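# Sweep spilled game tokens into blue-tape square

## Task

Move every spilled game token into the blue-tape square so each lies fully within the tape's outer border, resting on the table or low in a stack; the kitchen timer should also finish upright on the table, otherwise the result counts for less.

## Robot and tools

Robot: two 6-joint arms with parallel grippers, left_arm and right_arm, mounted on opposite sides of the table. Everything is in the scene frame: origin at table centre, +z up, table surface at z = 0.020 m. left_arm's base sits near (-0.013, +0.456, +0.134) m on the +y side, right_arm's near (-0.004, -0.462, +0.138) m on the -y side. Arm names do not match image left/right.

Row layout (used by every moving call): one flat list of 14 numbers covering both arms, left_arm first. Per arm, 7 numbers in this exact order: wrist pitch (joint_3), elbow (joint_2), wrist yaw (joint_4), waist (joint_0), wrist roll (joint_5), shoulder (joint_1), then gripper opening. Joint values are absolute target angles in radians, the same numbers the Joint positions line reports, not offsets. Waist, wrist pitch and wrist yaw have their sign flipped relative to the URDF in everything you send and read. Allowed ranges (URDF sign; symmetric ones are unaffected by the flip): waist -3.054 to 3.054, shoulder 0.000 to 3.142, elbow 0.000 to 2.356, wrist pitch -1.571 to 1.571, wrist yaw -1.571 to 1.571, wrist roll -3.142 to 3.142. A target more than 0.028 rad beyond a limit (and beyond the current angle) gets the call refused; targets slightly past the true end are clipped and reported as "joint sent to its limit". Opening is an absolute command from -1 to +1: +1 fully open (0.080 m pad gap), empty fingers touch near -0.78, lower values add nothing. Closing from fully open needs about 0.6 s. Always resend the current opening for a gripper you want unchanged; 0 is a real command.

Tools:
- execute_actions(actions, cameras): actions is a list of actions; each action is a list of up to 15 rows, each row lasting one 1/30 s step; if fewer rows are given the last one is held to fill 15 steps (0.5 s per action). An empty list just returns state and images. Each step a joint's target can lead its measured angle by at most 0.368 rad (waist, shoulder, elbow) or 0.763 rad (wrist joints), and if the gripper would be sent over 70 mm away the whole arm's targets are scaled back, so far goals need several actions.
- move(target, speed, blend, opening_speed, blocking, cameras): target is one 14-number row or a list of up to 15 rows sharing a 10 s budget. speed is rad/s for the joint travelling farthest, 0.01 to 7 (default 0.5), one value or one per target. blend (rad) rounds corners between listed targets. opening_speed (at least 0.2 per second) ramps the gripper command. blocking=false returns after about 0.5 s while motion continues; a new move then replaces it. Paths are joint-space (grippers trace curves) and ignore obstacles and the other arm. The result adds a move: line: done, off_target (resting over 0.03 rad from target), moving, held, or fault, plus limits=held if steps were withheld.
- wait(seconds 0 to 10, cameras): hold last commands; a running move continues.
- stop(cameras): brakes a running move.
- zoom_image(camera, region): camera is cam_left_wrist or cam_right_wrist; region [x0, y0, x1, y1] in pixels of its latest image, at most 504 by 504.
- read_manual(section): licence texts only.
- finished_scene(scene): ends the current scene (1 or 2), irreversible; call only once the goal holds without the robot.

Reading results: end_effector_position (m) and end_effector_quat_wxyz are in the scene frame; the point lies between the fingers about 3 to 4 cm behind the tips, fingers point along gripper +x and close along y. Pose readings may be off by a few cm. Joint positions and Joint velocities list each arm in the row order plus pad gap (m); "within noise" means at rest. Joint targets shows what the joints are currently driven toward; Tool commands shows gripper commands. grip_measured uses the opening scale; to hold something, command about 0.08 below the reading at first contact (less for a gentler grip). Joint torques and External joint torques follow joint order; positive means toward larger angle numbers. Step readings list joint angles during actions. Wrist depth gives a 7x7 grid (rows top to bottom) of distances in mm ahead of each wrist camera, 70 to 1000, "-" when unavailable. Camera images: cam_left_wrist and cam_right_wrist, both 896x504.

Warning lines: blocked (an arm was stopped by contact; both arms hold), joint command not followed (clearance check altered targets; it does not separate the grippers), TORQUE FAULT (contact torque hit a load limit; arm stops 10 s; limits N m: waist 18.2, shoulder 22.5, elbow 22.4, wrist pitch 5.92, wrist yaw 5.9, wrist roll 5.54, held weight included), MOTOR HOT (at 50 °C) and OVER-TEMPERATURE FAULT (at 95 °C, arm held 30 to 60 s or goes limp). Heat builds from holding loads, long reach, and pushing at unreachable poses.

Loose objects may be nudged occasionally by disturbances, so check the final state before finishing.

Each tool is called after "Call:" by a JSON object that holds its "op" and its "data", one argument or row to a line.

## Session

Call:
{"op": "execute_actions", "data": {
  "actions": []
}}

Scene clock: 0.00 s.
left_arm: end_effector_position=(+0.3345, +0.2300, +0.2265) grip_measured=+0.983 end_effector_quat_wxyz=(+0.856, -0.025, +0.437, -0.276) | right_arm: end_effector_position=(+0.0294, -0.1058, +0.3055) grip_measured=+1.000 end_effector_quat_wxyz=(+0.692, -0.256, +0.197, +0.646)
Joint names: [wrist pitch, elbow, wrist yaw, waist, wrist roll, shoulder]
Joint positions: left_arm=[0.15 0.968 -0.213 -1.054 -0.197 1.668 0.079] | right_arm=[0.185 0.79 -0.02 0.086 -0.11 1.252 0.08]
Joint velocities: within noise
Joint torques (N m): no reading
External joint torques (N m): no reading
Heat: left arm: hottest wrist pitch 28 °C (+0.0 °C/min); right arm: hottest shoulder 27 °C (+0.0 °C/min).
Wrist depth (mm): cam_left_wrist=[- - - - - - - / - - - - - - - / 941 - - - - 425 448 / 881 945 - - 331 361 414 / 850 896 - 278 305 349 382 / - - 236 270 290 93 - / - - 236 255 276 84 -] | cam_right_wrist=[483 503 531 566 593 - - / 438 455 479 504 537 - - / 400 416 436 456 483 501 - / 370 385 400 417 436 449 - / 324 362 368 384 396 421 - / - 86 340 356 369 81 - / - 305 320 332 343 81 -]
Joint targets: left_arm=[0.148 0.972 -0.213 -1.054 -0.196 1.665] | right_arm=[0.182 0.794 -0.020 0.086 -0.110 1.249]
Tool commands: left_gripper/opening=+0.982584 right_gripper/opening=+1.0

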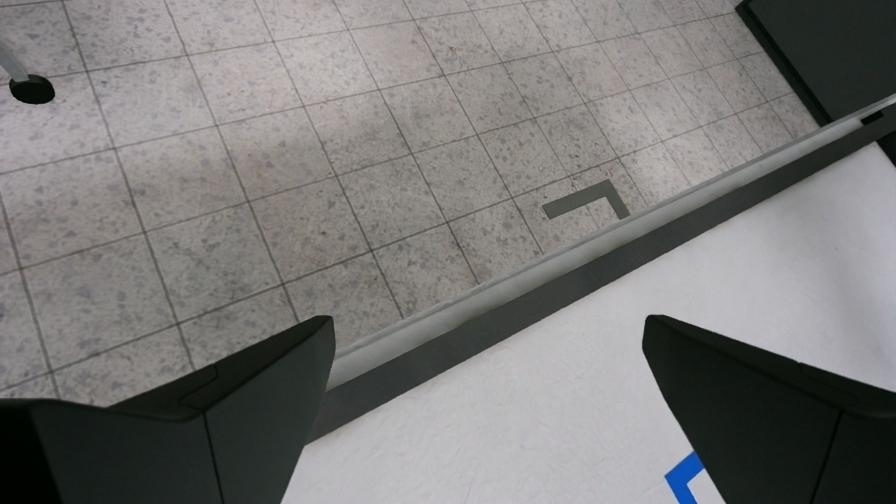

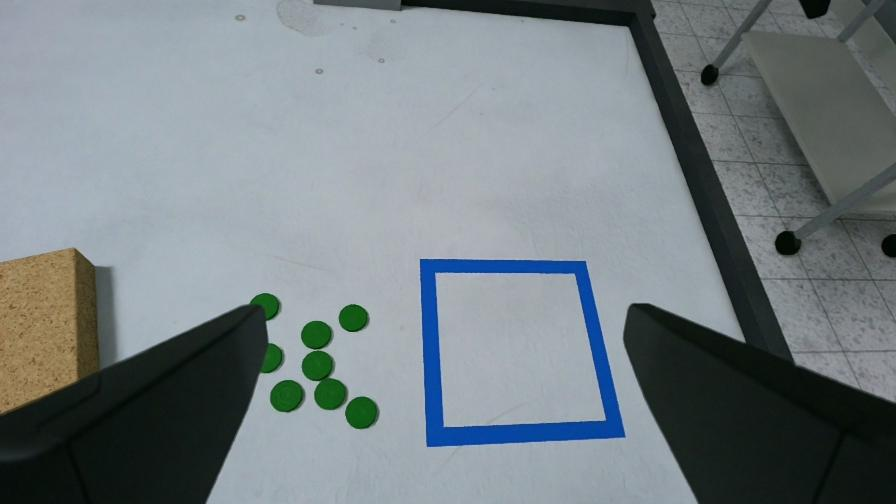

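Call:
{"op": "move", "data": {
  "target": [0.148, 0.972, -0.213, -1.054, -0.196, 1.665, 0.98, 1.307, 1.921, 0, 0.08, 0, 1.836, 0.0],
  "speed": 1.1
}}

Scene clock: 1.83 s.
left_arm: end_effector_position=(+0.3345, +0.2300, +0.2265) grip_measured=+0.983 end_effector_quat_wxyz=(+0.856, -0.025, +0.437, -0.276) | right_arm: end_effector_position=(+0.0290, -0.0629, +0.3713) grip_measured=+0.003 end_effector_quat_wxyz=(+0.601, -0.392, +0.421, +0.555)
Joint names: [wrist pitch, elbow, wrist yaw, waist, wrist roll, shoulder]
Joint positions: left_arm=[0.15 0.968 -0.213 -1.054 -0.197 1.668 0.079] | right_arm=[1.306 1.907 -0.003 0.083 -0.005 1.827 0.035]
Joint velocities: within noise
Joint torques (N m): left_arm=[-1.28 6.11 -0.08 -0.05 0.08 -6.26] | right_arm=[-0.66 7.98 0.07 -0.3 0.17 -5.57]
External joint torques (N m): left_arm=[0.02 0.16 0.01 -0.11 0.07 0.42] | right_arm=[0.19 2.31 0.07 -0.31 0.17 1.94]
Heat: left arm: hottest wrist pitch 28 °C (+0.0 °C/min); right arm: hottest shoulder 27 °C (+0.0 °C/min).
Wrist depth (mm): cam_left_wrist=[- - - - - - - / - - - - - - - / 936 - - - - 427 445 / 891 946 - - 331 365 416 / 837 906 - 278 306 348 384 / - - 236 267 290 93 - / - - 237 255 276 84 -] | cam_right_wrist=[391 397 401 408 414 422 - / 395 399 404 413 419 421 - / 371 403 409 415 421 430 - / 402 403 413 420 424 431 - / 408 410 416 424 430 437 - / 412 - 88 428 78 442 - / - - 430 435 - - -]
Joint targets: left_arm=[0.148 0.972 -0.213 -1.054 -0.196 1.665] | right_arm=[1.307 1.921 0.000 0.080 0.000 1.836]
move: done

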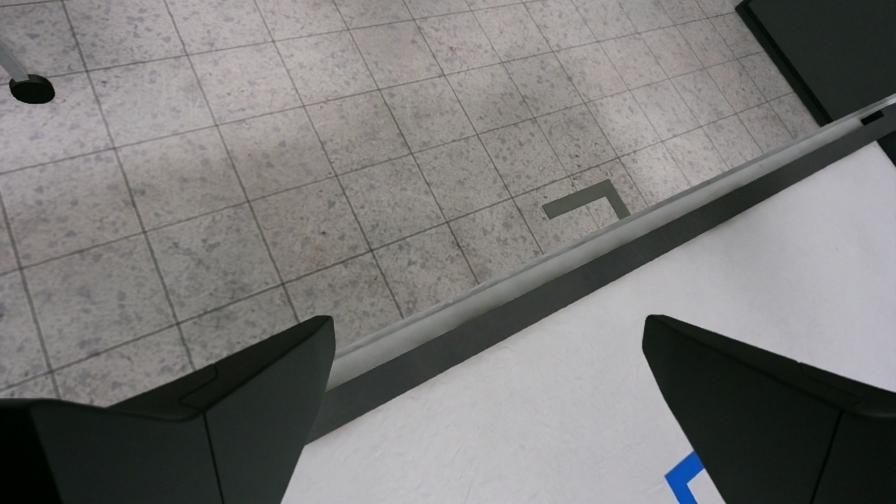

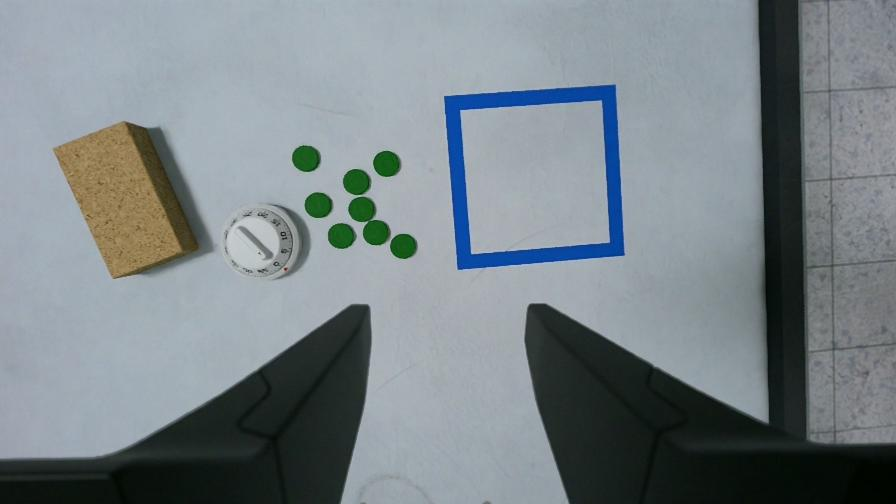

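Call:
{"op": "zoom_image", "data": {
  "camera": "cam_right_wrist",
  "region": [210, 120, 460, 300]
}}

Call:
{"op": "zoom_image", "data": {
  "camera": "cam_right_wrist",
  "region": [430, 70, 640, 280]
}}

Scaled by 2.016 from the camera's 896x504 image, which has a finer 1280x720 frame.

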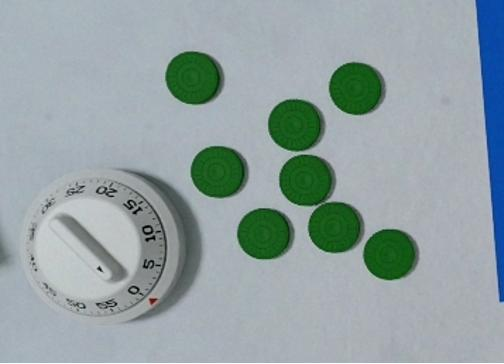

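Scaled by 2.400 from the camera's 896x504 image, which has a finer 1280x720 frame.

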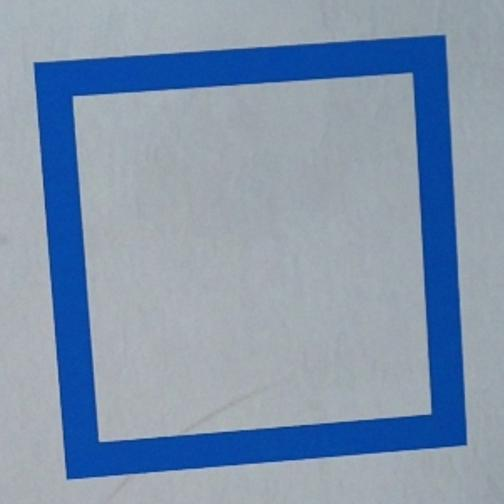

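Call:
{"op": "move", "data": {
  "target": [0.148, 0.972, -0.213, -1.054, -0.196, 1.665, 0.98, 0.7967, 1.5379, 0, 0.0252, -1.598, 2.3120, 0.0],
  "speed": 1.5,
  "cameras": ["cam_right_wrist"]
}}

Scene clock: 7.17 s.
left_arm: end_effector_position=(+0.3345, +0.2300, +0.2265) grip_measured=+0.983 end_effector_quat_wxyz=(+0.856, -0.025, +0.437, -0.276) | right_arm: end_effector_position=(+0.0072, -0.0440, +0.0943) grip_measured=+0.003 end_effector_quat_wxyz=(+0.005, -0.708, -0.002, +0.706)
Joint names: [wrist pitch, elbow, wrist yaw, waist, wrist roll, shoulder]
Joint positions: left_arm=[0.15 0.968 -0.213 -1.054 -0.197 1.668 0.079] | right_arm=[0.798 1.542 -0.002 0.027 -1.593 2.304 0.035]
Joint velocities: within noise
Joint torques (N m): left_arm=[-1.29 6.08 -0.1 -0.01 0.09 -6.23] | right_arm=[-0.18 4.51 0.11 -0.33 -0.19 -7.24]
External joint torques (N m): left_arm=[0.01 0.15 -0.01 -0.03 0.07 0.43] | right_arm=[0.1 -0.23 0.06 -0.38 -0.19 2.34]
Heat: left arm: hottest wrist pitch 29 °C (+8.4 °C/min); right arm: hottest shoulder 28 °C (+8.4 °C/min).
Wrist depth (mm): cam_left_wrist=[- - - - - - - / - - - - - - - / 915 - - - - 425 442 / 876 938 - - 333 365 414 / 845 879 - 277 305 348 384 / - - 235 268 289 93 - / - - 236 256 276 84 -] | cam_right_wrist=[111 111 112 111 111 115 115 / 118 117 119 120 118 119 120 / - 124 125 124 123 126 128 / 131 132 133 132 135 133 136 / 140 141 138 141 142 144 144 / 148 - 88 153 78 153 157 / - - - 166 - - -]
Joint targets: left_arm=[0.148 0.972 -0.213 -1.054 -0.196 1.665] | right_arm=[0.797 1.538 0.000 0.025 -1.598 2.312]
move: done
Images, in order (width x height): cam_right_wrist 896x504.

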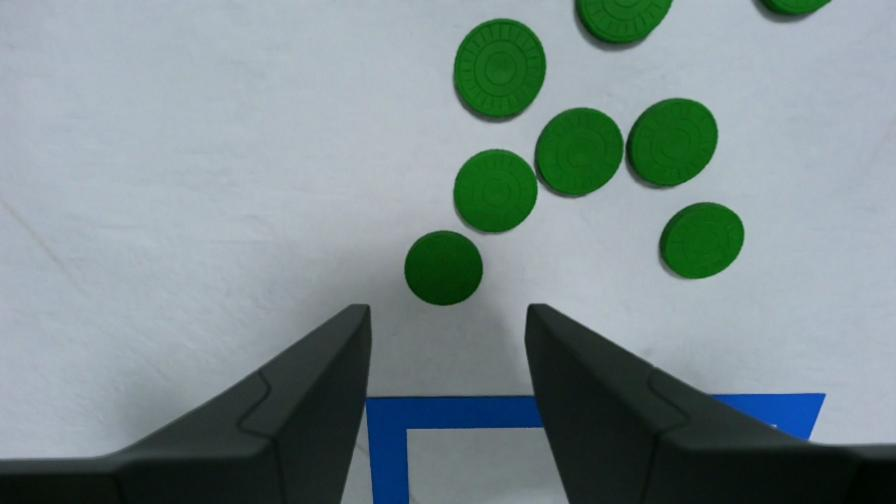

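Call:
{"op": "move", "data": {
  "target": [
    [0.148, 0.972, -0.213, -1.054, -0.196, 1.665, 0.98, 0.7050, 1.5105, 0, 0.0232, -1.598, 2.3763, 0.0],
    [0.148, 0.972, -0.213, -1.054, -0.196, 1.665, 0.98, 0.7050, 1.5105, 0, 0.0232, -1.598, 2.3763, -0.42],
    [0.148, 0.972, -0.213, -1.054, -0.196, 1.665, 0.98, 0.7967, 1.5379, 0, 0.0252, -1.598, 2.3120, -0.42],
    [0.148, 0.972, -0.213, -1.054, -0.196, 1.665, 0.98, 0.9145, 1.7947, 0, 0.4074, -1.978, 2.4509, -0.42],
    [0.148, 0.972, -0.213, -1.054, -0.196, 1.665, 0.98, 0.8296, 1.7683, 0, 0.4074, -1.978, 2.5095, -0.42],
    [0.148, 0.972, -0.213, -1.054, -0.196, 1.665, 0.98, 0.8296, 1.7683, 0, 0.4074, -1.978, 2.5095, -0.05],
    [0.148, 0.972, -0.213, -1.054, -0.196, 1.665, 0.98, 0.9145, 1.7947, 0, 0.4074, -1.978, 2.4509, -0.05],
    [0.148, 0.972, -0.213, -1.054, -0.196, 1.665, 0.98, 0.8357, 1.6245, 0, -0.0280, -0.672, 2.3596, -0.05]
  ],
  "speed": [0.25,0.3,0.5,1.6,0.25,0.3,0.6,1.8],
  "blend": [0,0,0.04,0.05,0,0,0.05,0],
  "opening_speed": 2.0,
  "cameras": ["cam_right_wrist"]
}}

Scene clock: 13.13 s.
left_arm: end_effector_position=(+0.3345, +0.2300, +0.2265) grip_measured=+0.983 end_effector_quat_wxyz=(+0.856, -0.025, +0.437, -0.276) | right_arm: end_effector_position=(-0.0162, -0.0344, +0.0822) grip_measured=-0.052 end_effector_quat_wxyz=(+0.291, -0.645, +0.302, +0.639)
Joint names: [wrist pitch, elbow, wrist yaw, waist, wrist roll, shoulder]
Joint positions: left_arm=[0.15 0.968 -0.213 -1.054 -0.197 1.668 0.079] | right_arm=[0.838 1.63 -0.001 -0.028 -0.677 2.382 0.033]
Joint velocities: within noise
Joint torques (N m): left_arm=[-1.29 6.07 -0.09 -0.07 0.04 -6.18] | right_arm=[-0.22 4.38 0.05 -0.03 0.15 -10.65]
External joint torques (N m): left_arm=[0.01 0.14 0 -0.07 0.02 0.48] | right_arm=[0.06 -0.36 0.01 0.02 0.15 -0.69]
Heat: left arm: hottest wrist pitch 30 °C (+9.1 °C/min); right arm: hottest shoulder 31 °C (+18.3 °C/min).
Wrist depth (mm): cam_left_wrist=[- - - - - - - / - - - - - - - / 906 - - - - 428 445 / 882 936 - - 330 361 415 / 844 900 - 278 307 349 379 / - - 236 269 290 93 - / - - 236 256 276 84 -] | cam_right_wrist=[- - - 95 98 100 101 / - 86 106 106 103 103 107 / 112 111 109 109 112 114 113 / - 118 117 118 120 120 121 / 125 127 124 128 127 130 129 / 135 - 83 138 82 138 141 / - - - 151 - - -]
Joint targets: left_arm=[0.148 0.972 -0.213 -1.054 -0.196 1.665] | right_arm=[0.836 1.624 0.000 -0.028 -0.672 2.360]
move: done; blend cut to 0.0424 rad at target 4, 0.0424 rad at target 7
Images, in order (width x height): cam_right_wrist 896x504.

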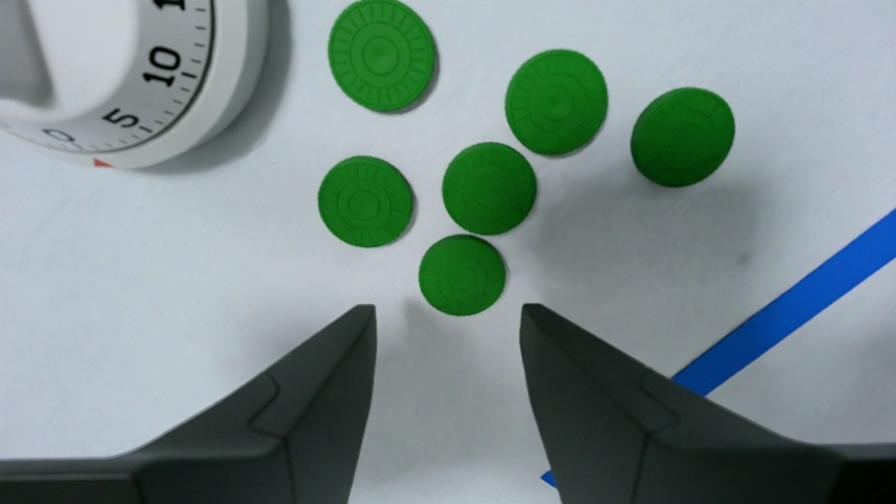

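Call:
{"op": "move", "data": {
  "target": [
    [0.148, 0.972, -0.213, -1.054, -0.196, 1.665, 0.98, 0.7471, 1.5996, 0, -0.0280, -0.672, 2.4234, -0.05],
    [0.148, 0.972, -0.213, -1.054, -0.196, 1.665, 0.98, 0.7471, 1.5996, 0, -0.0280, -0.672, 2.4234, -0.42],
    [0.148, 0.972, -0.213, -1.054, -0.196, 1.665, 0.98, 0.8357, 1.6245, 0, -0.0280, -0.672, 2.3596, -0.42],
    [0.148, 0.972, -0.213, -1.054, -0.196, 1.665, 0.98, 0.8762, 1.7121, 0, 0.3415, -1.2, 2.4066, -0.42],
    [0.148, 0.972, -0.213, -1.054, -0.196, 1.665, 0.98, 0.7895, 1.6866, 0, 0.3415, -1.2, 2.4679, -0.42],
    [0.148, 0.972, -0.213, -1.054, -0.196, 1.665, 0.98, 0.7895, 1.6866, 0, 0.3415, -1.2, 2.4679, -0.05],
    [0.148, 0.972, -0.213, -1.054, -0.196, 1.665, 0.98, 0.8762, 1.7121, 0, 0.3415, -1.2, 2.4066, -0.05],
    [0.148, 0.972, -0.213, -1.054, -0.196, 1.665, 0.98, 1.0504, 2.0795, 0, 0.0034, -1.575, 2.5999, -0.05]
  ],
  "speed": [0.25,0.3,0.5,1.6,0.25,0.3,0.6,1.6],
  "blend": [0,0,0.04,0.04,0,0,0.04,0],
  "opening_speed": 2.0,
  "cameras": ["cam_right_wrist"]
}}

Scene clock: 18.90 s.
left_arm: end_effector_position=(+0.3345, +0.2300, +0.2265) grip_measured=+0.983 end_effector_quat_wxyz=(+0.856, -0.025, +0.437, -0.276) | right_arm: end_effector_position=(-0.0029, +0.0258, +0.0925) grip_measured=-0.052 end_effector_quat_wxyz=(+0.002, -0.708, +0.000, +0.707)
Joint names: [wrist pitch, elbow, wrist yaw, waist, wrist roll, shoulder]
Joint positions: left_arm=[0.15 0.968 -0.213 -1.054 -0.197 1.668 0.079] | right_arm=[1.048 2.068 -0.002 0.003 -1.57 2.589 0.033]
Joint velocities: within noise
Joint torques (N m): left_arm=[-1.29 6.07 -0.08 0 0.04 -6.3] | right_arm=[0.13 6.99 0.08 -0.1 -0.16 -8.39]
External joint torques (N m): left_arm=[0.02 0.09 0.01 -0.03 0.03 0.42] | right_arm=[0.4 1.82 0.03 0.01 -0.16 2.9]
Heat: left arm: hottest wrist pitch 31 °C (+9.5 °C/min); right arm: hottest shoulder 32 °C (+15.9 °C/min).
Wrist depth (mm): cam_left_wrist=[- - - - - - - / - - - - - - - / 934 - - - - 428 447 / 892 960 - - 331 366 413 / 844 892 - 278 308 347 385 / - - 236 269 290 93 - / - - 237 255 276 84 -] | cam_right_wrist=[107 106 105 106 107 108 109 / - 110 115 115 115 113 116 / 119 120 117 117 121 121 121 / - 127 129 126 128 128 129 / 136 136 133 135 135 137 138 / 145 - 83 146 82 145 147 / - - - 158 - - -]
Joint targets: left_arm=[0.148 0.972 -0.213 -1.054 -0.196 1.665] | right_arm=[1.051 2.079 0.000 0.003 -1.575 2.600]
move: done
Images, in order (width x height): cam_right_wrist 896x504.

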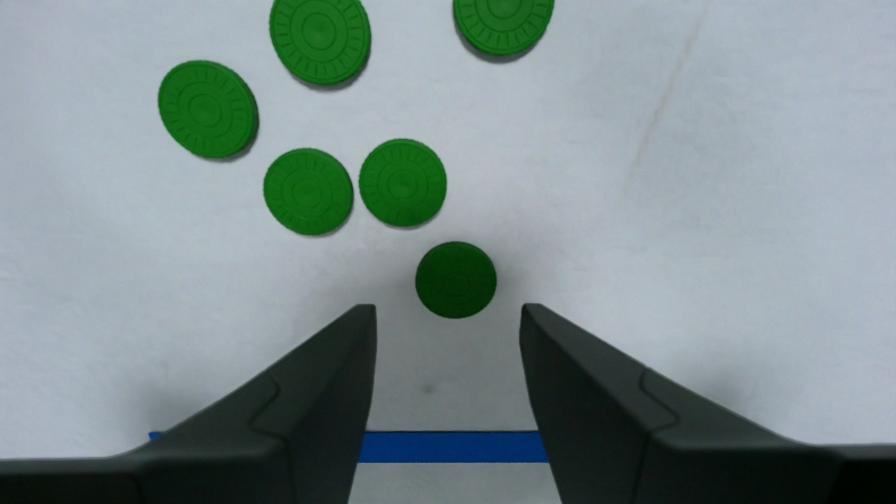

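Call:
{"op": "move", "data": {
  "target": [
    [0.148, 0.972, -0.213, -1.054, -0.196, 1.665, 0.98, 0.9582, 2.0289, 0, 0.0034, -1.575, 2.6415, -0.05],
    [0.148, 0.972, -0.213, -1.054, -0.196, 1.665, 0.98, 0.9582, 2.0289, 0, 0.0034, -1.575, 2.6415, -0.42],
    [0.148, 0.972, -0.213, -1.054, -0.196, 1.665, 0.98, 1.0410, 2.0610, 0, 0.0034, -1.575, 2.5908, -0.42],
    [0.148, 0.972, -0.213, -1.054, -0.196, 1.665, 0.98, 1.0455, 2.0693, 0, 0.3782, -1.951, 2.5946, -0.42],
    [0.148, 0.972, -0.213, -1.054, -0.196, 1.665, 0.98, 0.9624, 2.0373, 0, 0.3782, -1.951, 2.6457, -0.42],
    [0.148, 0.972, -0.213, -1.054, -0.196, 1.665, 0.98, 0.9624, 2.0373, 0, 0.3782, -1.951, 2.6457, -0.05],
    [0.148, 0.972, -0.213, -1.054, -0.196, 1.665, 0.98, 1.0455, 2.0693, 0, 0.3782, -1.951, 2.5946, -0.05],
    [0.148, 0.972, -0.213, -1.054, -0.196, 1.665, 0.98, 0.9856, 1.9451, 0, -0.0536, -0.646, 2.5303, -0.05]
  ],
  "speed": [0.25,0.3,0.5,1.6,0.25,0.3,0.6,1.8],
  "blend": [0,0,0.04,0.04,0,0,0.04,0],
  "opening_speed": 2.0,
  "cameras": ["cam_right_wrist"]
}}

Scene clock: 24.87 s.
left_arm: end_effector_position=(+0.3345, +0.2300, +0.2265) grip_measured=+0.983 end_effector_quat_wxyz=(+0.856, -0.025, +0.437, -0.276) | right_arm: end_effector_position=(-0.0293, +0.0089, +0.0804) grip_measured=-0.052 end_effector_quat_wxyz=(+0.290, -0.646, +0.303, +0.638)
Joint names: [wrist pitch, elbow, wrist yaw, waist, wrist roll, shoulder]
Joint positions: left_arm=[0.15 0.968 -0.213 -1.054 -0.197 1.668 0.079] | right_arm=[0.988 1.951 -0.001 -0.053 -0.651 2.554 0.033]
Joint velocities: within noise
Joint torques (N m): left_arm=[-1.31 6.15 -0.09 -0.03 0.07 -6.29] | right_arm=[-0.21 4.7 0.05 -0.14 0.13 -11.77]
External joint torques (N m): left_arm=[-0.05 0.32 0 -0.06 0.05 0.3] | right_arm=[0.08 -0.39 0.02 -0.1 0.13 -0.67]
Heat: left arm: hottest wrist pitch 31 °C (+7.2 °C/min); right arm: hottest shoulder 34 °C (+16.9 °C/min).
Wrist depth (mm): cam_left_wrist=[- - - - - - - / - - - - - - - / 931 - - - - 427 448 / 879 936 - - 332 363 414 / 838 898 - 276 307 348 383 / - - 236 267 289 93 - / - - 237 255 277 84 -] | cam_right_wrist=[- 95 96 - 95 96 97 / - 99 101 - - 102 103 / - 106 107 107 109 109 109 / - 101 112 113 115 115 116 / - 121 120 120 121 125 125 / 130 - 83 134 82 133 136 / - - - 146 - - -]
Joint targets: left_arm=[0.148 0.972 -0.213 -1.054 -0.196 1.665] | right_arm=[0.985 1.945 0.000 -0.054 -0.646 2.530]
move: done
Images, in order (width x height): cam_right_wrist 896x504.

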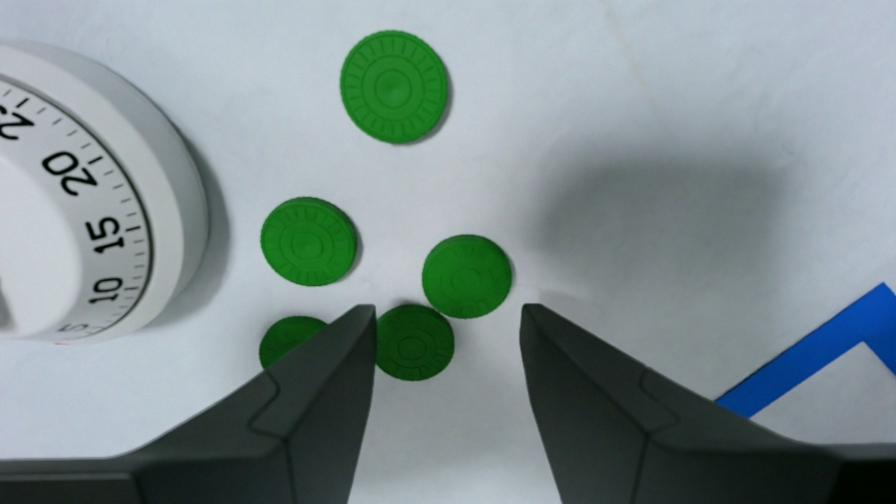

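Call:
{"op": "move", "data": {
  "target": [
    [0.148, 0.972, -0.213, -1.054, -0.196, 1.665, 0.98, 0.9023, 1.9161, 0, -0.0536, -0.646, 2.5846, -0.05],
    [0.148, 0.972, -0.213, -1.054, -0.196, 1.665, 0.98, 0.9023, 1.9161, 0, -0.0536, -0.646, 2.5846, -0.42],
    [0.148, 0.972, -0.213, -1.054, -0.196, 1.665, 0.98, 0.9856, 1.9451, 0, -0.0536, -0.646, 2.5303, -0.42],
    [0.148, 0.972, -0.213, -1.054, -0.196, 1.665, 0.98, 0.9977, 1.9699, 0, 0.3163, -1.016, 2.5431, -0.42],
    [0.148, 0.972, -0.213, -1.054, -0.196, 1.665, 0.98, 0.9143, 1.9404, 0, 0.3163, -1.016, 2.5969, -0.42],
    [0.148, 0.972, -0.213, -1.054, -0.196, 1.665, 0.98, 0.9143, 1.9404, 0, 0.3163, -1.016, 2.5969, -0.05],
    [0.148, 0.972, -0.213, -1.054, -0.196, 1.665, 0.98, 0.9977, 1.9699, 0, 0.3163, -1.016, 2.5431, -0.05],
    [0.148, 0.972, -0.213, -1.054, -0.196, 1.665, 0.98, 0.8996, 1.7628, 0, -0.0513, -1.52, 2.4340, -0.05]
  ],
  "speed": [0.25,0.3,0.5,1.6,0.25,0.3,0.6,1.8],
  "blend": [0,0,0.04,0.04,0,0,0.04,0],
  "opening_speed": 2.0,
  "cameras": ["cam_right_wrist"]
}}

Scene clock: 30.73 s.
left_arm: end_effector_position=(+0.3345, +0.2300, +0.2265) grip_measured=+0.983 end_effector_quat_wxyz=(+0.856, -0.025, +0.437, -0.276) | right_arm: end_effector_position=(-0.0277, -0.0144, +0.0817) grip_measured=-0.052 end_effector_quat_wxyz=(-0.006, -0.708, +0.007, +0.706)
Joint names: [wrist pitch, elbow, wrist yaw, waist, wrist roll, shoulder]
Joint positions: left_arm=[0.15 0.968 -0.213 -1.054 -0.197 1.668 0.079] | right_arm=[0.901 1.769 -0.001 -0.052 -1.515 2.456 0.033]
Joint velocities: within noise
Joint torques (N m): left_arm=[-1.29 6.09 -0.06 -0.02 0.06 -6.19] | right_arm=[-0.14 4.5 0.08 -0.04 -0.17 -11.07]
External joint torques (N m): left_arm=[0.02 0.14 0.03 -0.06 0.04 0.51] | right_arm=[0.1 -0.33 0.03 -0.02 -0.17 -0.68]
Heat: left arm: hottest wrist pitch 32 °C (+7.8 °C/min); right arm: hottest shoulder 36 °C (+17.6 °C/min).
Wrist depth (mm): cam_left_wrist=[- - - - - - - / - - - - - - - / 930 - - - - 426 444 / 886 935 - - 331 364 416 / 843 895 - 277 306 348 385 / - - 236 269 291 94 - / - - 237 254 277 84 -] | cam_right_wrist=[- 99 83 85 99 99 100 / - 107 106 - 102 - 105 / 113 112 110 110 111 111 111 / - 120 117 117 118 116 117 / 125 127 123 125 123 126 125 / 137 - 83 136 82 133 136 / - - - 146 - - -]
Joint targets: left_arm=[0.148 0.972 -0.213 -1.054 -0.196 1.665] | right_arm=[0.900 1.763 0.000 -0.051 -1.520 2.434]
move: done
Images, in order (width x height): cam_right_wrist 896x504.

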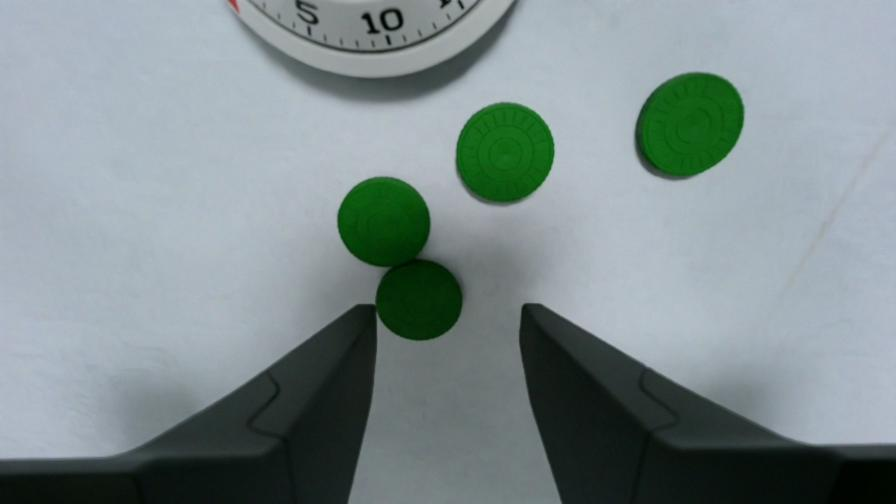

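Call:
{"op": "move", "data": {
  "target": [
    [0.148, 0.972, -0.213, -1.054, -0.196, 1.665, 0.98, 0.8593, 1.6754, 0, -0.0508, -1.52, 2.3869, -0.05],
    [0.148, 0.972, -0.213, -1.054, -0.196, 1.665, 0.98, 0.7717, 1.6500, 0, -0.0508, -1.52, 2.4491, -0.05],
    [0.148, 0.972, -0.213, -1.054, -0.196, 1.665, 0.98, 0.7717, 1.6500, 0, -0.0508, -1.52, 2.4491, -0.42],
    [0.148, 0.972, -0.213, -1.054, -0.196, 1.665, 0.98, 0.8593, 1.6754, 0, -0.0508, -1.52, 2.3869, -0.42],
    [0.148, 0.972, -0.213, -1.054, -0.196, 1.665, 0.98, 0.8464, 1.6473, 0, 0.2724, -1.845, 2.3718, -0.42],
    [0.148, 0.972, -0.213, -1.054, -0.196, 1.665, 0.98, 0.7582, 1.6223, 0, 0.2724, -1.845, 2.4349, -0.42],
    [0.148, 0.972, -0.213, -1.054, -0.196, 1.665, 0.98, 0.7582, 1.6223, 0, 0.2724, -1.845, 2.4349, -0.05],
    [0.148, 0.972, -0.213, -1.054, -0.196, 1.665, 0.98, 0.8464, 1.6473, 0, 0.2724, -1.845, 2.3718, -0.05],
    [0.148, 0.972, -0.213, -1.054, -0.196, 1.665, 0.98, 0.8389, 1.6315, 0, -0.103, -1.47, 2.3634, -0.05]
  ],
  "speed": [0.5,0.25,0.3,0.5,1.6,0.25,0.3,0.6,1.8],
  "blend": [0,0,0,0.04,0.04,0,0,0.04,0],
  "opening_speed": 2.0,
  "cameras": ["cam_right_wrist"]
}}

Scene clock: 36.83 s.
left_arm: end_effector_position=(+0.3345, +0.2300, +0.2265) grip_measured=+0.983 end_effector_quat_wxyz=(+0.856, -0.025, +0.437, -0.276) | right_arm: end_effector_position=(-0.0486, -0.0360, +0.0817) grip_measured=-0.052 end_effector_quat_wxyz=(-0.009, -0.708, +0.004, +0.706)
Joint names: [wrist pitch, elbow, wrist yaw, waist, wrist roll, shoulder]
Joint positions: left_arm=[0.15 0.968 -0.213 -1.054 -0.197 1.668 0.079] | right_arm=[0.839 1.634 -0.002 -0.104 -1.474 2.385 0.033]
Joint velocities: within noise
Joint torques (N m): left_arm=[-1.3 6.13 -0.09 -0.05 0.06 -6.34] | right_arm=[0.02 4.75 0.08 0.05 0.12 -10.62]
External joint torques (N m): left_arm=[-0.01 0.23 0 -0.09 0.04 0.29] | right_arm=[0.28 0.01 0.02 0.21 0.12 -0.65]
Heat: left arm: hottest wrist pitch 32 °C (+6.5 °C/min); right arm: hottest shoulder 37 °C (+16.3 °C/min).
Wrist depth (mm): cam_left_wrist=[- - - - - - - / - - - - - - - / 915 - - - - 426 443 / 878 947 - - 331 365 415 / 844 893 - 276 307 348 383 / - - 236 269 290 93 - / - - 236 255 275 84 -] | cam_right_wrist=[- 99 83 75 75 100 100 / - 107 107 79 84 105 106 / 114 112 112 113 112 110 110 / - 121 118 118 116 119 118 / 127 128 124 126 125 127 127 / 136 - 83 137 82 134 138 / - - - 147 - - -]
Joint targets: left_arm=[0.148 0.972 -0.213 -1.054 -0.196 1.665] | right_arm=[0.839 1.631 0.000 -0.103 -1.470 2.363]
move: done
Images, in order (width x height): cam_right_wrist 896x504.

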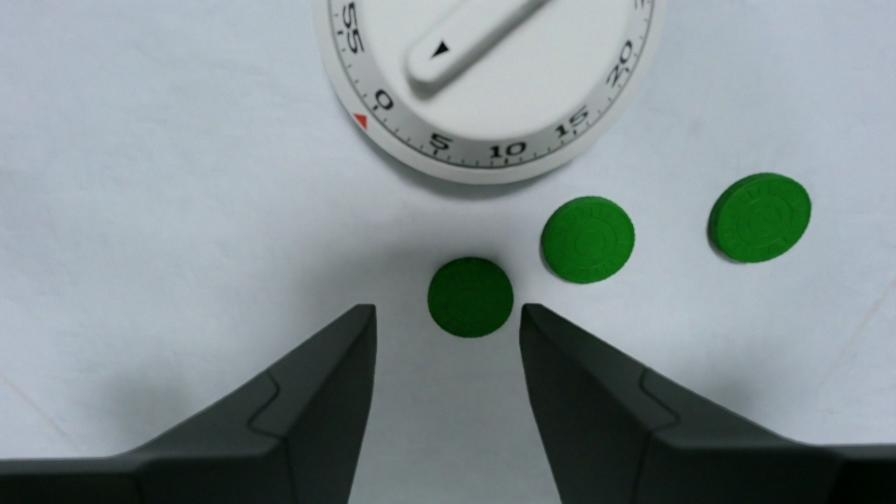

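Call:
{"op": "move", "data": {
  "target": [
    [0.148, 0.972, -0.213, -1.054, -0.196, 1.665, 0.98, 0.7505, 1.6067, 0, -0.103, -1.47, 2.4270, -0.05],
    [0.148, 0.972, -0.213, -1.054, -0.196, 1.665, 0.98, 0.7505, 1.6067, 0, -0.103, -1.47, 2.4270, -0.42],
    [0.148, 0.972, -0.213, -1.054, -0.196, 1.665, 0.98, 0.8389, 1.6315, 0, -0.103, -1.47, 2.3634, -0.42],
    [0.148, 0.972, -0.213, -1.054, -0.196, 1.665, 0.98, 0.8240, 1.5986, 0, 0.2005, -1.773, 2.3454, -0.42],
    [0.148, 0.972, -0.213, -1.054, -0.196, 1.665, 0.98, 0.7347, 1.5738, 0, 0.2005, -1.773, 2.4099, -0.42],
    [0.148, 0.972, -0.213, -1.054, -0.196, 1.665, 0.98, 0.7347, 1.5738, 0, 0.2005, -1.773, 2.4099, -0.05],
    [0.148, 0.972, -0.213, -1.054, -0.196, 1.665, 0.98, 0.8240, 1.5986, 0, 0.2005, -1.773, 2.3454, -0.05],
    [0.148, 0.972, -0.213, -1.054, -0.196, 1.665, 0.98, 0.9369, 1.8421, 0, -0.131, -1.441, 2.4760, -0.05]
  ],
  "speed": [0.25,0.3,0.5,1.6,0.25,0.3,0.6,1.8],
  "blend": [0,0,0.04,0.04,0,0,0.04,0],
  "opening_speed": 2.0,
  "cameras": ["cam_right_wrist"]
}}

Scene clock: 42.80 s.
left_arm: end_effector_position=(+0.3345, +0.2300, +0.2265) grip_measured=+0.983 end_effector_quat_wxyz=(+0.856, -0.025, +0.437, -0.276) | right_arm: end_effector_position=(-0.0646, -0.0064, +0.0924) grip_measured=-0.052 end_effector_quat_wxyz=(-0.002, -0.708, -0.003, +0.707)
Joint names: [wrist pitch, elbow, wrist yaw, waist, wrist roll, shoulder]
Joint positions: left_arm=[0.15 0.968 -0.213 -1.054 -0.197 1.668 0.079] | right_arm=[0.935 1.831 -0.002 -0.131 -1.445 2.464 0.033]
Joint velocities: within noise
Joint torques (N m): left_arm=[-1.31 6.15 -0.09 -0.01 0.07 -6.29] | right_arm=[0.11 6.77 0.09 0.08 0.12 -7.79]
External joint torques (N m): left_arm=[-0.05 0.34 0 -0.04 0.06 0.29] | right_arm=[0.37 1.85 0.04 0.03 0.12 2.71]
Heat: left arm: hottest wrist pitch 32 °C (+5.6 °C/min); right arm: hottest shoulder 38 °C (+15.4 °C/min).
Wrist depth (mm): cam_left_wrist=[- - - - - - - / - - - - - - - / 933 - - - - 431 444 / 889 948 - - 330 364 415 / 839 885 - 278 306 347 383 / - - 236 270 289 93 - / - - 236 255 276 84 -] | cam_right_wrist=[107 106 83 86 109 109 111 / 115 114 - 101 116 114 117 / 119 121 94 119 122 124 123 / - 128 131 128 127 130 132 / 137 137 134 138 137 139 139 / 146 - 83 148 81 147 150 / - - - 160 - - -]
Joint targets: left_arm=[0.148 0.972 -0.213 -1.054 -0.196 1.665] | right_arm=[0.937 1.842 0.000 -0.131 -1.441 2.476]
move: done
Images, in order (width x height): cam_right_wrist 896x504.

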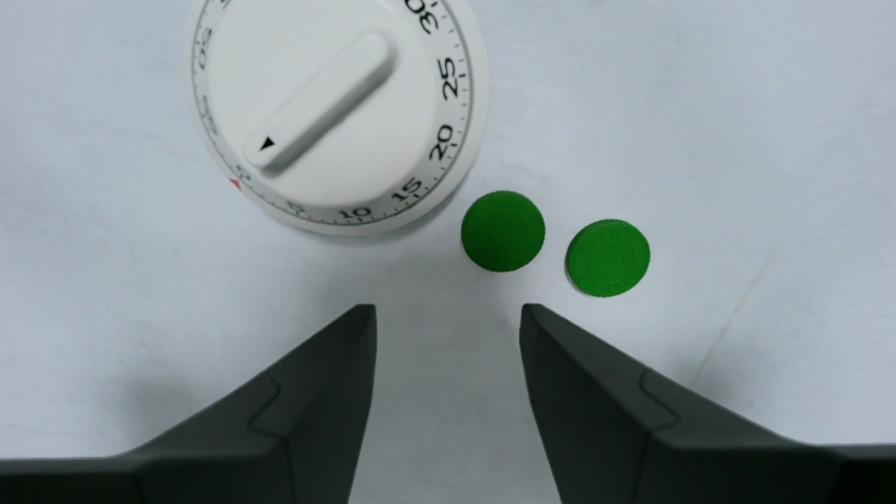

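Call:
{"op": "move", "data": {
  "target": [
    [0.148, 0.972, -0.213, -1.054, -0.196, 1.665, 0.98, 0.9775, 1.9275, 0, -0.1526, -2.22, 2.5208, -0.05],
    [0.148, 0.972, -0.213, -1.054, -0.196, 1.665, 0.98, 0.8938, 1.8988, 0, -0.1526, -2.22, 2.5758, -0.05],
    [0.148, 0.972, -0.213, -1.054, -0.196, 1.665, 0.98, 0.8938, 1.8988, 0, -0.1526, -2.22, 2.5758, -0.42],
    [0.148, 0.972, -0.213, -1.054, -0.196, 1.665, 0.98, 0.9775, 1.9275, 0, -0.1526, -2.22, 2.5208, -0.42],
    [0.148, 0.972, -0.213, -1.054, -0.196, 1.665, 0.98, 0.9624, 1.8957, 0, 0.2517, -1.824, 2.5041, -0.42],
    [0.148, 0.972, -0.213, -1.054, -0.196, 1.665, 0.98, 0.8783, 1.8675, 0, 0.2517, -1.824, 2.5600, -0.42],
    [0.148, 0.972, -0.213, -1.054, -0.196, 1.665, 0.98, 0.8783, 1.8675, 0, 0.2517, -1.824, 2.5600, -0.05],
    [0.148, 0.972, -0.213, -1.054, -0.196, 1.665, 0.98, 0.9624, 1.8957, 0, 0.2517, -1.824, 2.5041, -0.05],
    [0.148, 0.972, -0.213, -1.054, -0.196, 1.665, 0.98, 1.1052, 2.1922, 0, -0.130, -1.442, 2.6578, -0.05]
  ],
  "speed": [1.5,0.22,0.3,0.4,1.6,0.25,0.3,0.6,1.8],
  "blend": [0.02,0,0,0.04,0.04,0,0,0.04,0],
  "opening_speed": 2.0,
  "cameras": ["cam_right_wrist"]
}}

Scene clock: 50.20 s.
left_arm: end_effector_position=(+0.3345, +0.2300, +0.2265) grip_measured=+0.983 end_effector_quat_wxyz=(+0.856, -0.025, +0.437, -0.276) | right_arm: end_effector_position=(-0.0688, +0.0326, +0.0924) grip_measured=-0.052 end_effector_quat_wxyz=(-0.002, -0.708, -0.003, +0.707)
Joint names: [wrist pitch, elbow, wrist yaw, waist, wrist roll, shoulder]
Joint positions: left_arm=[0.15 0.968 -0.213 -1.054 -0.197 1.668 0.079] | right_arm=[1.103 2.181 -0.002 -0.13 -1.446 2.647 0.033]
Joint velocities: within noise
Joint torques (N m): left_arm=[-1.3 6.14 -0.08 -0.02 0.07 -6.26] | right_arm=[0.11 7.09 0.07 -0.04 0.13 -8.68]
External joint torques (N m): left_arm=[0 0.22 0.01 -0.04 0.06 0.39] | right_arm=[0.41 1.82 0.01 0.02 0.13 2.9]
Heat: left arm: hottest wrist pitch 32 °C (+4.8 °C/min); right arm: hottest shoulder 39 °C (+14.3 °C/min).
Wrist depth (mm): cam_left_wrist=[- - - - - - - / - - - - - - - / 929 - - - - 426 442 / 876 945 - - 330 364 416 / 846 899 - 277 307 348 383 / - - 235 269 289 93 - / - - 237 255 276 84 -] | cam_right_wrist=[- 82 104 107 107 107 107 / - 85 111 114 114 112 115 / - 94 116 119 120 121 120 / - 127 128 126 127 128 130 / 137 135 132 136 134 136 137 / 144 - 83 146 82 144 147 / - - - 157 - - -]
Joint targets: left_arm=[0.148 0.972 -0.213 -1.054 -0.196 1.665] | right_arm=[1.105 2.192 0.000 -0.130 -1.442 2.658]
move: done
Images, in order (width x height): cam_right_wrist 896x504.

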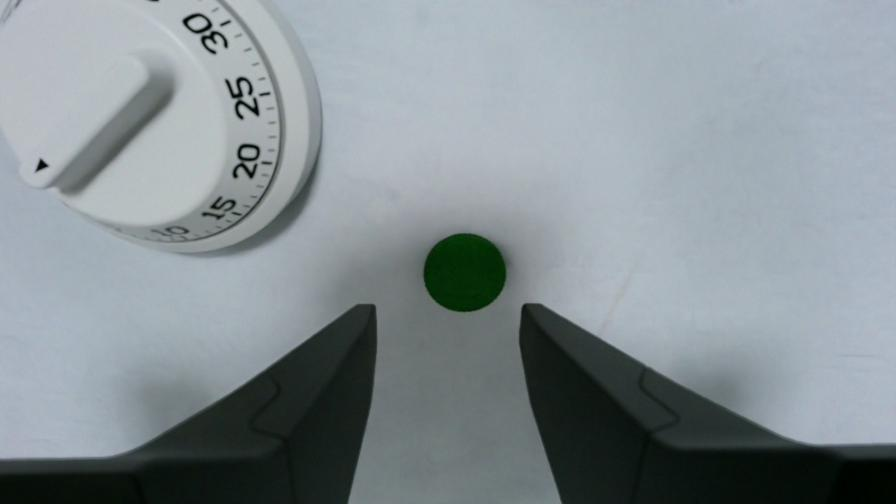

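Call:
{"op": "move", "data": {
  "target": [
    [0.148, 0.972, -0.213, -1.054, -0.196, 1.665, 0.98, 1.0216, 2.1559, 0, -0.130, -1.442, 2.7051, -0.05],
    [0.148, 0.972, -0.213, -1.054, -0.196, 1.665, 0.98, 1.0216, 2.1559, 0, -0.130, -1.442, 2.7051, -0.42],
    [0.148, 0.972, -0.213, -1.054, -0.196, 1.665, 0.98, 1.1052, 2.1922, 0, -0.130, -1.442, 2.6578, -0.42],
    [0.148, 0.972, -0.213, -1.054, -0.196, 1.665, 0.98, 0.9365, 1.8413, 0, 0.1849, -1.757, 2.4756, -0.42],
    [0.148, 0.972, -0.213, -1.054, -0.196, 1.665, 0.98, 0.8520, 1.8140, 0, 0.1849, -1.757, 2.5328, -0.42],
    [0.148, 0.972, -0.213, -1.054, -0.196, 1.665, 0.98, 0.8520, 1.8140, 0, 0.1849, -1.757, 2.5328, -0.05],
    [0.148, 0.972, -0.213, -1.054, -0.196, 1.665, 0.98, 0.9365, 1.8413, 0, 0.1849, -1.757, 2.4756, -0.05],
    [0.148, 0.972, -0.213, -1.054, -0.196, 1.665, 0.98, 1.30, 1.93, 0, 0.10, -0.4, 1.85, -0.05]
  ],
  "speed": [0.25,0.3,0.5,1.6,0.25,0.3,0.6,1.6],
  "blend": [0,0,0.04,0.04,0,0,0.04,0],
  "opening_speed": 2.0,
  "cameras": ["cam_right_wrist"]
}}

Call:
{"op": "zoom_image", "data": {
  "camera": "cam_right_wrist",
  "region": [340, 60, 640, 340]
}}

Scene clock: 55.97 s.
left_arm: end_effector_position=(+0.3345, +0.2300, +0.2265) grip_measured=+0.983 end_effector_quat_wxyz=(+0.856, -0.025, +0.437, -0.276) | right_arm: end_effector_position=(+0.0374, -0.0560, +0.3637) grip_measured=-0.052 end_effector_quat_wxyz=(+0.514, -0.503, +0.312, +0.621)
Joint names: [wrist pitch, elbow, wrist yaw, waist, wrist roll, shoulder]
Joint positions: left_arm=[0.15 0.968 -0.213 -1.054 -0.197 1.668 0.079] | right_arm=[1.299 1.922 -0.002 0.102 -0.405 1.861 0.033]
Joint velocities: within noise
Joint torques (N m): left_arm=[-1.3 6.07 -0.09 -0.01 0.05 -6.3] | right_arm=[-0.65 7.13 0.06 -0.33 0.19 -7.73]
External joint torques (N m): left_arm=[-0.01 0.15 0 -0.03 0.03 0.38] | right_arm=[0.19 1.5 0.03 -0.29 0.18 -0.08]
Heat: left arm: hottest wrist pitch 33 °C (+5.4 °C/min); right arm: hottest shoulder 40 °C (+13.9 °C/min).
Wrist depth (mm): cam_left_wrist=[- - - - - - - / - - - - - - - / 943 - - - - 429 443 / 880 942 - - 334 364 417 / 840 893 - 277 306 347 381 / - - 236 269 290 93 - / - - 238 255 277 84 -] | cam_right_wrist=[325 362 378 393 412 432 - / 329 369 385 400 422 440 - / 358 363 388 410 430 444 - / 365 381 395 414 437 454 - / 368 384 397 419 443 458 - / 376 - 83 426 82 - - / - - - 434 - - -]
Joint targets: left_arm=[0.148 0.972 -0.213 -1.054 -0.196 1.665] | right_arm=[1.300 1.930 0.000 0.100 -0.400 1.850]
move: done
Images, in order (width x height): cam_right_wrist 896x504.

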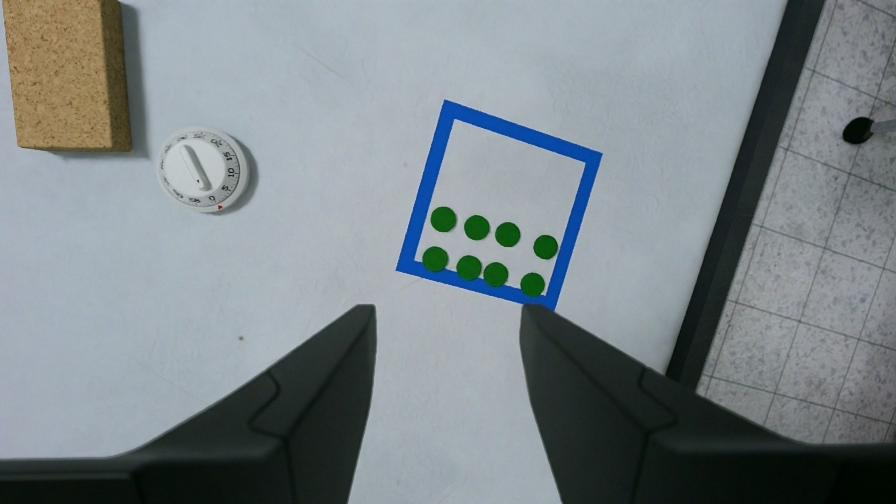

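Scaled by 1.680 from the camera's 896x504 image, which has a finer 1280x720 frame.

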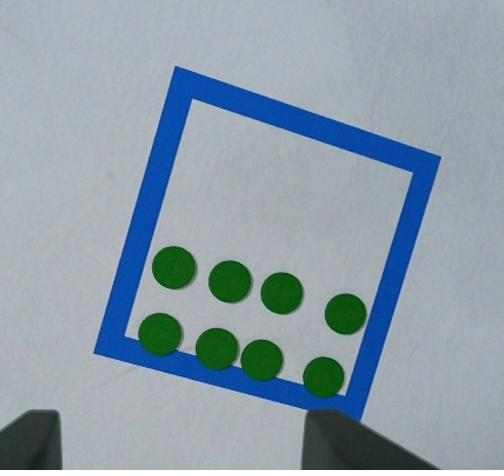

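Call:
{"op": "move", "data": {
  "target": [0.148, 0.972, -0.213, -1.054, -0.196, 1.665, 0.98, 1.326, 1.367, 0, -0.7, 0, 1.241, -0.6],
  "speed": 1.5,
  "cameras": ["cam_right_wrist"]
}}

Call:
{"op": "move", "data": {
  "target": [0.148, 0.972, -0.213, -1.054, -0.196, 1.665, 0.98, 1.326, 1.367, 0, 0.6, 0, 1.241, -0.6],
  "speed": 1.5,
  "cameras": ["cam_right_wrist"]
}}

Scene clock: 57.37 s.
left_arm: end_effector_position=(+0.3345, +0.2300, +0.2265) grip_measured=+0.983 end_effector_quat_wxyz=(+0.856, -0.025, +0.437, -0.276) | right_arm: end_effector_position=(-0.1654, -0.2694, +0.3779) grip_measured=-0.598 end_effector_quat_wxyz=(+0.346, -0.515, +0.238, +0.747)
Joint names: [wrist pitch, elbow, wrist yaw, waist, wrist roll, shoulder]
Joint positions: left_arm=[0.15 0.968 -0.213 -1.054 -0.197 1.668 0.079] | right_arm=[1.328 1.373 0.001 -0.697 -0.005 1.252 0.008]
Joint velocities: within noise
Joint torques (N m): left_arm=[-1.29 6.11 -0.1 0.03 0.08 -6.26] | right_arm=[-0.87 5.44 -0.03 -0.35 0.17 -3.79]
External joint torques (N m): left_arm=[0.02 0.15 -0.01 -0.01 0.06 0.39] | right_arm=[0.02 -0.2 -0.04 -0.34 0.17 -0.41]
Heat: left arm: hottest wrist pitch 33 °C (+5.2 °C/min); right arm: hottest shoulder 40 °C (+13.6 °C/min).
Wrist depth (mm): cam_left_wrist=[- - - - - - - / - - - - - - - / 936 - - - - 427 446 / 882 951 - - 332 363 415 / 857 894 - 276 307 348 384 / - - 236 267 289 93 - / - - 237 255 276 84 -] | cam_right_wrist=[- - 417 422 413 437 443 / - - 421 425 433 438 444 / - 418 422 431 435 442 448 / 370 417 429 431 438 443 449 / 395 405 428 432 439 446 451 / 419 334 - 84 444 450 456 / - - - - - - -]
Joint targets: left_arm=[0.148 0.972 -0.213 -1.054 -0.196 1.665] | right_arm=[1.326 1.367 0.000 -0.700 0.000 1.241]
move: done
Images, in order (width x height): cam_right_wrist 896x504.

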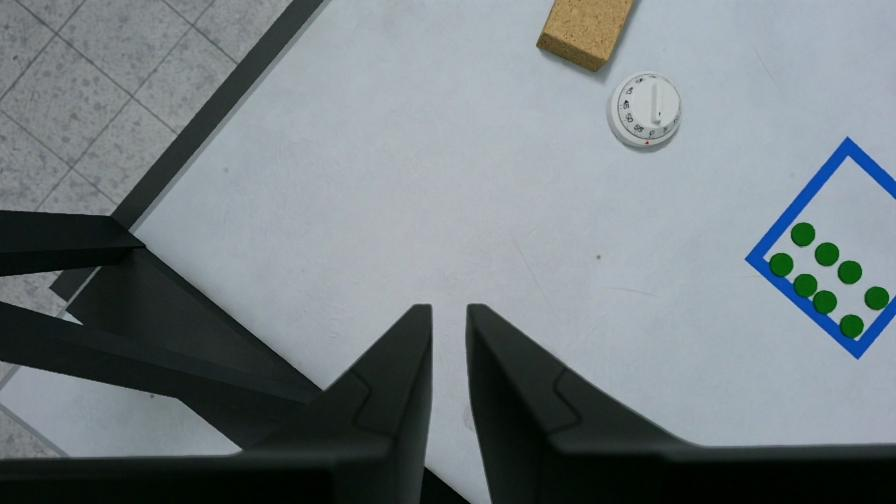

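Scene clock: 58.93 s.
left_arm: end_effector_position=(+0.3345, +0.2300, +0.2265) grip_measured=+0.983 end_effector_quat_wxyz=(+0.856, -0.025, +0.437, -0.276) | right_arm: end_effector_position=(+0.1370, -0.2540, +0.3779) grip_measured=-0.598 end_effector_quat_wxyz=(+0.727, -0.268, +0.500, +0.387)
Joint names: [wrist pitch, elbow, wrist yaw, waist, wrist roll, shoulder]
Joint positions: left_arm=[0.15 0.968 -0.213 -1.054 -0.197 1.668 0.079] | right_arm=[1.328 1.373 -0.001 0.597 -0.005 1.252 0.008]
Joint velocities: within noise
Joint torques (N m): left_arm=[-1.3 6.14 -0.09 -0.03 0.06 -6.3] | right_arm=[-0.86 5.45 0.03 0.28 0.16 -3.99]
External joint torques (N m): left_arm=[-0.03 0.28 0 -0.06 0.04 0.32] | right_arm=[0.02 -0.17 0.03 0.29 0.16 -0.6]
Heat: left arm: hottest wrist pitch 33 °C (+5.1 °C/min); right arm: hottest shoulder 40 °C (+13.2 °C/min).
Wrist depth (mm): cam_left_wrist=[- - - - - - - / - - - - - - - / 932 - - - - 424 443 / 894 943 - - 332 362 416 / 849 898 - 278 306 347 383 / - - 236 268 289 93 - / - - 238 254 275 84 -] | cam_right_wrist=[405 412 416 423 428 - - / 408 414 422 430 429 - - / 410 418 420 429 431 - - / 413 419 423 431 438 445 - / 417 421 426 430 441 429 - / 419 424 - 84 426 430 - / - - - - - - -]
Joint targets: left_arm=[0.148 0.972 -0.213 -1.054 -0.196 1.665] | right_arm=[1.326 1.367 0.000 0.600 0.000 1.241]
move: done
Images, in order (width x height): cam_right_wrist 896x504.

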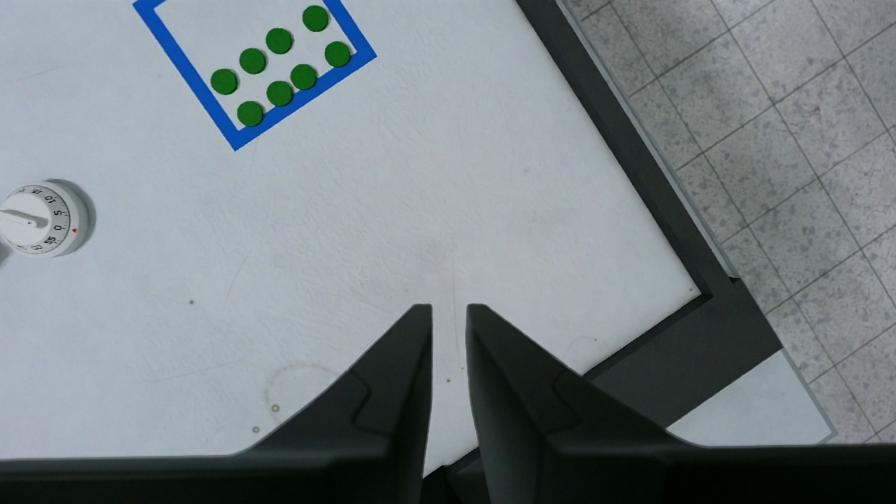

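Call:
{"op": "finished_scene", "data": {
  "scene": 2
}}

The scene is finished: the task was done.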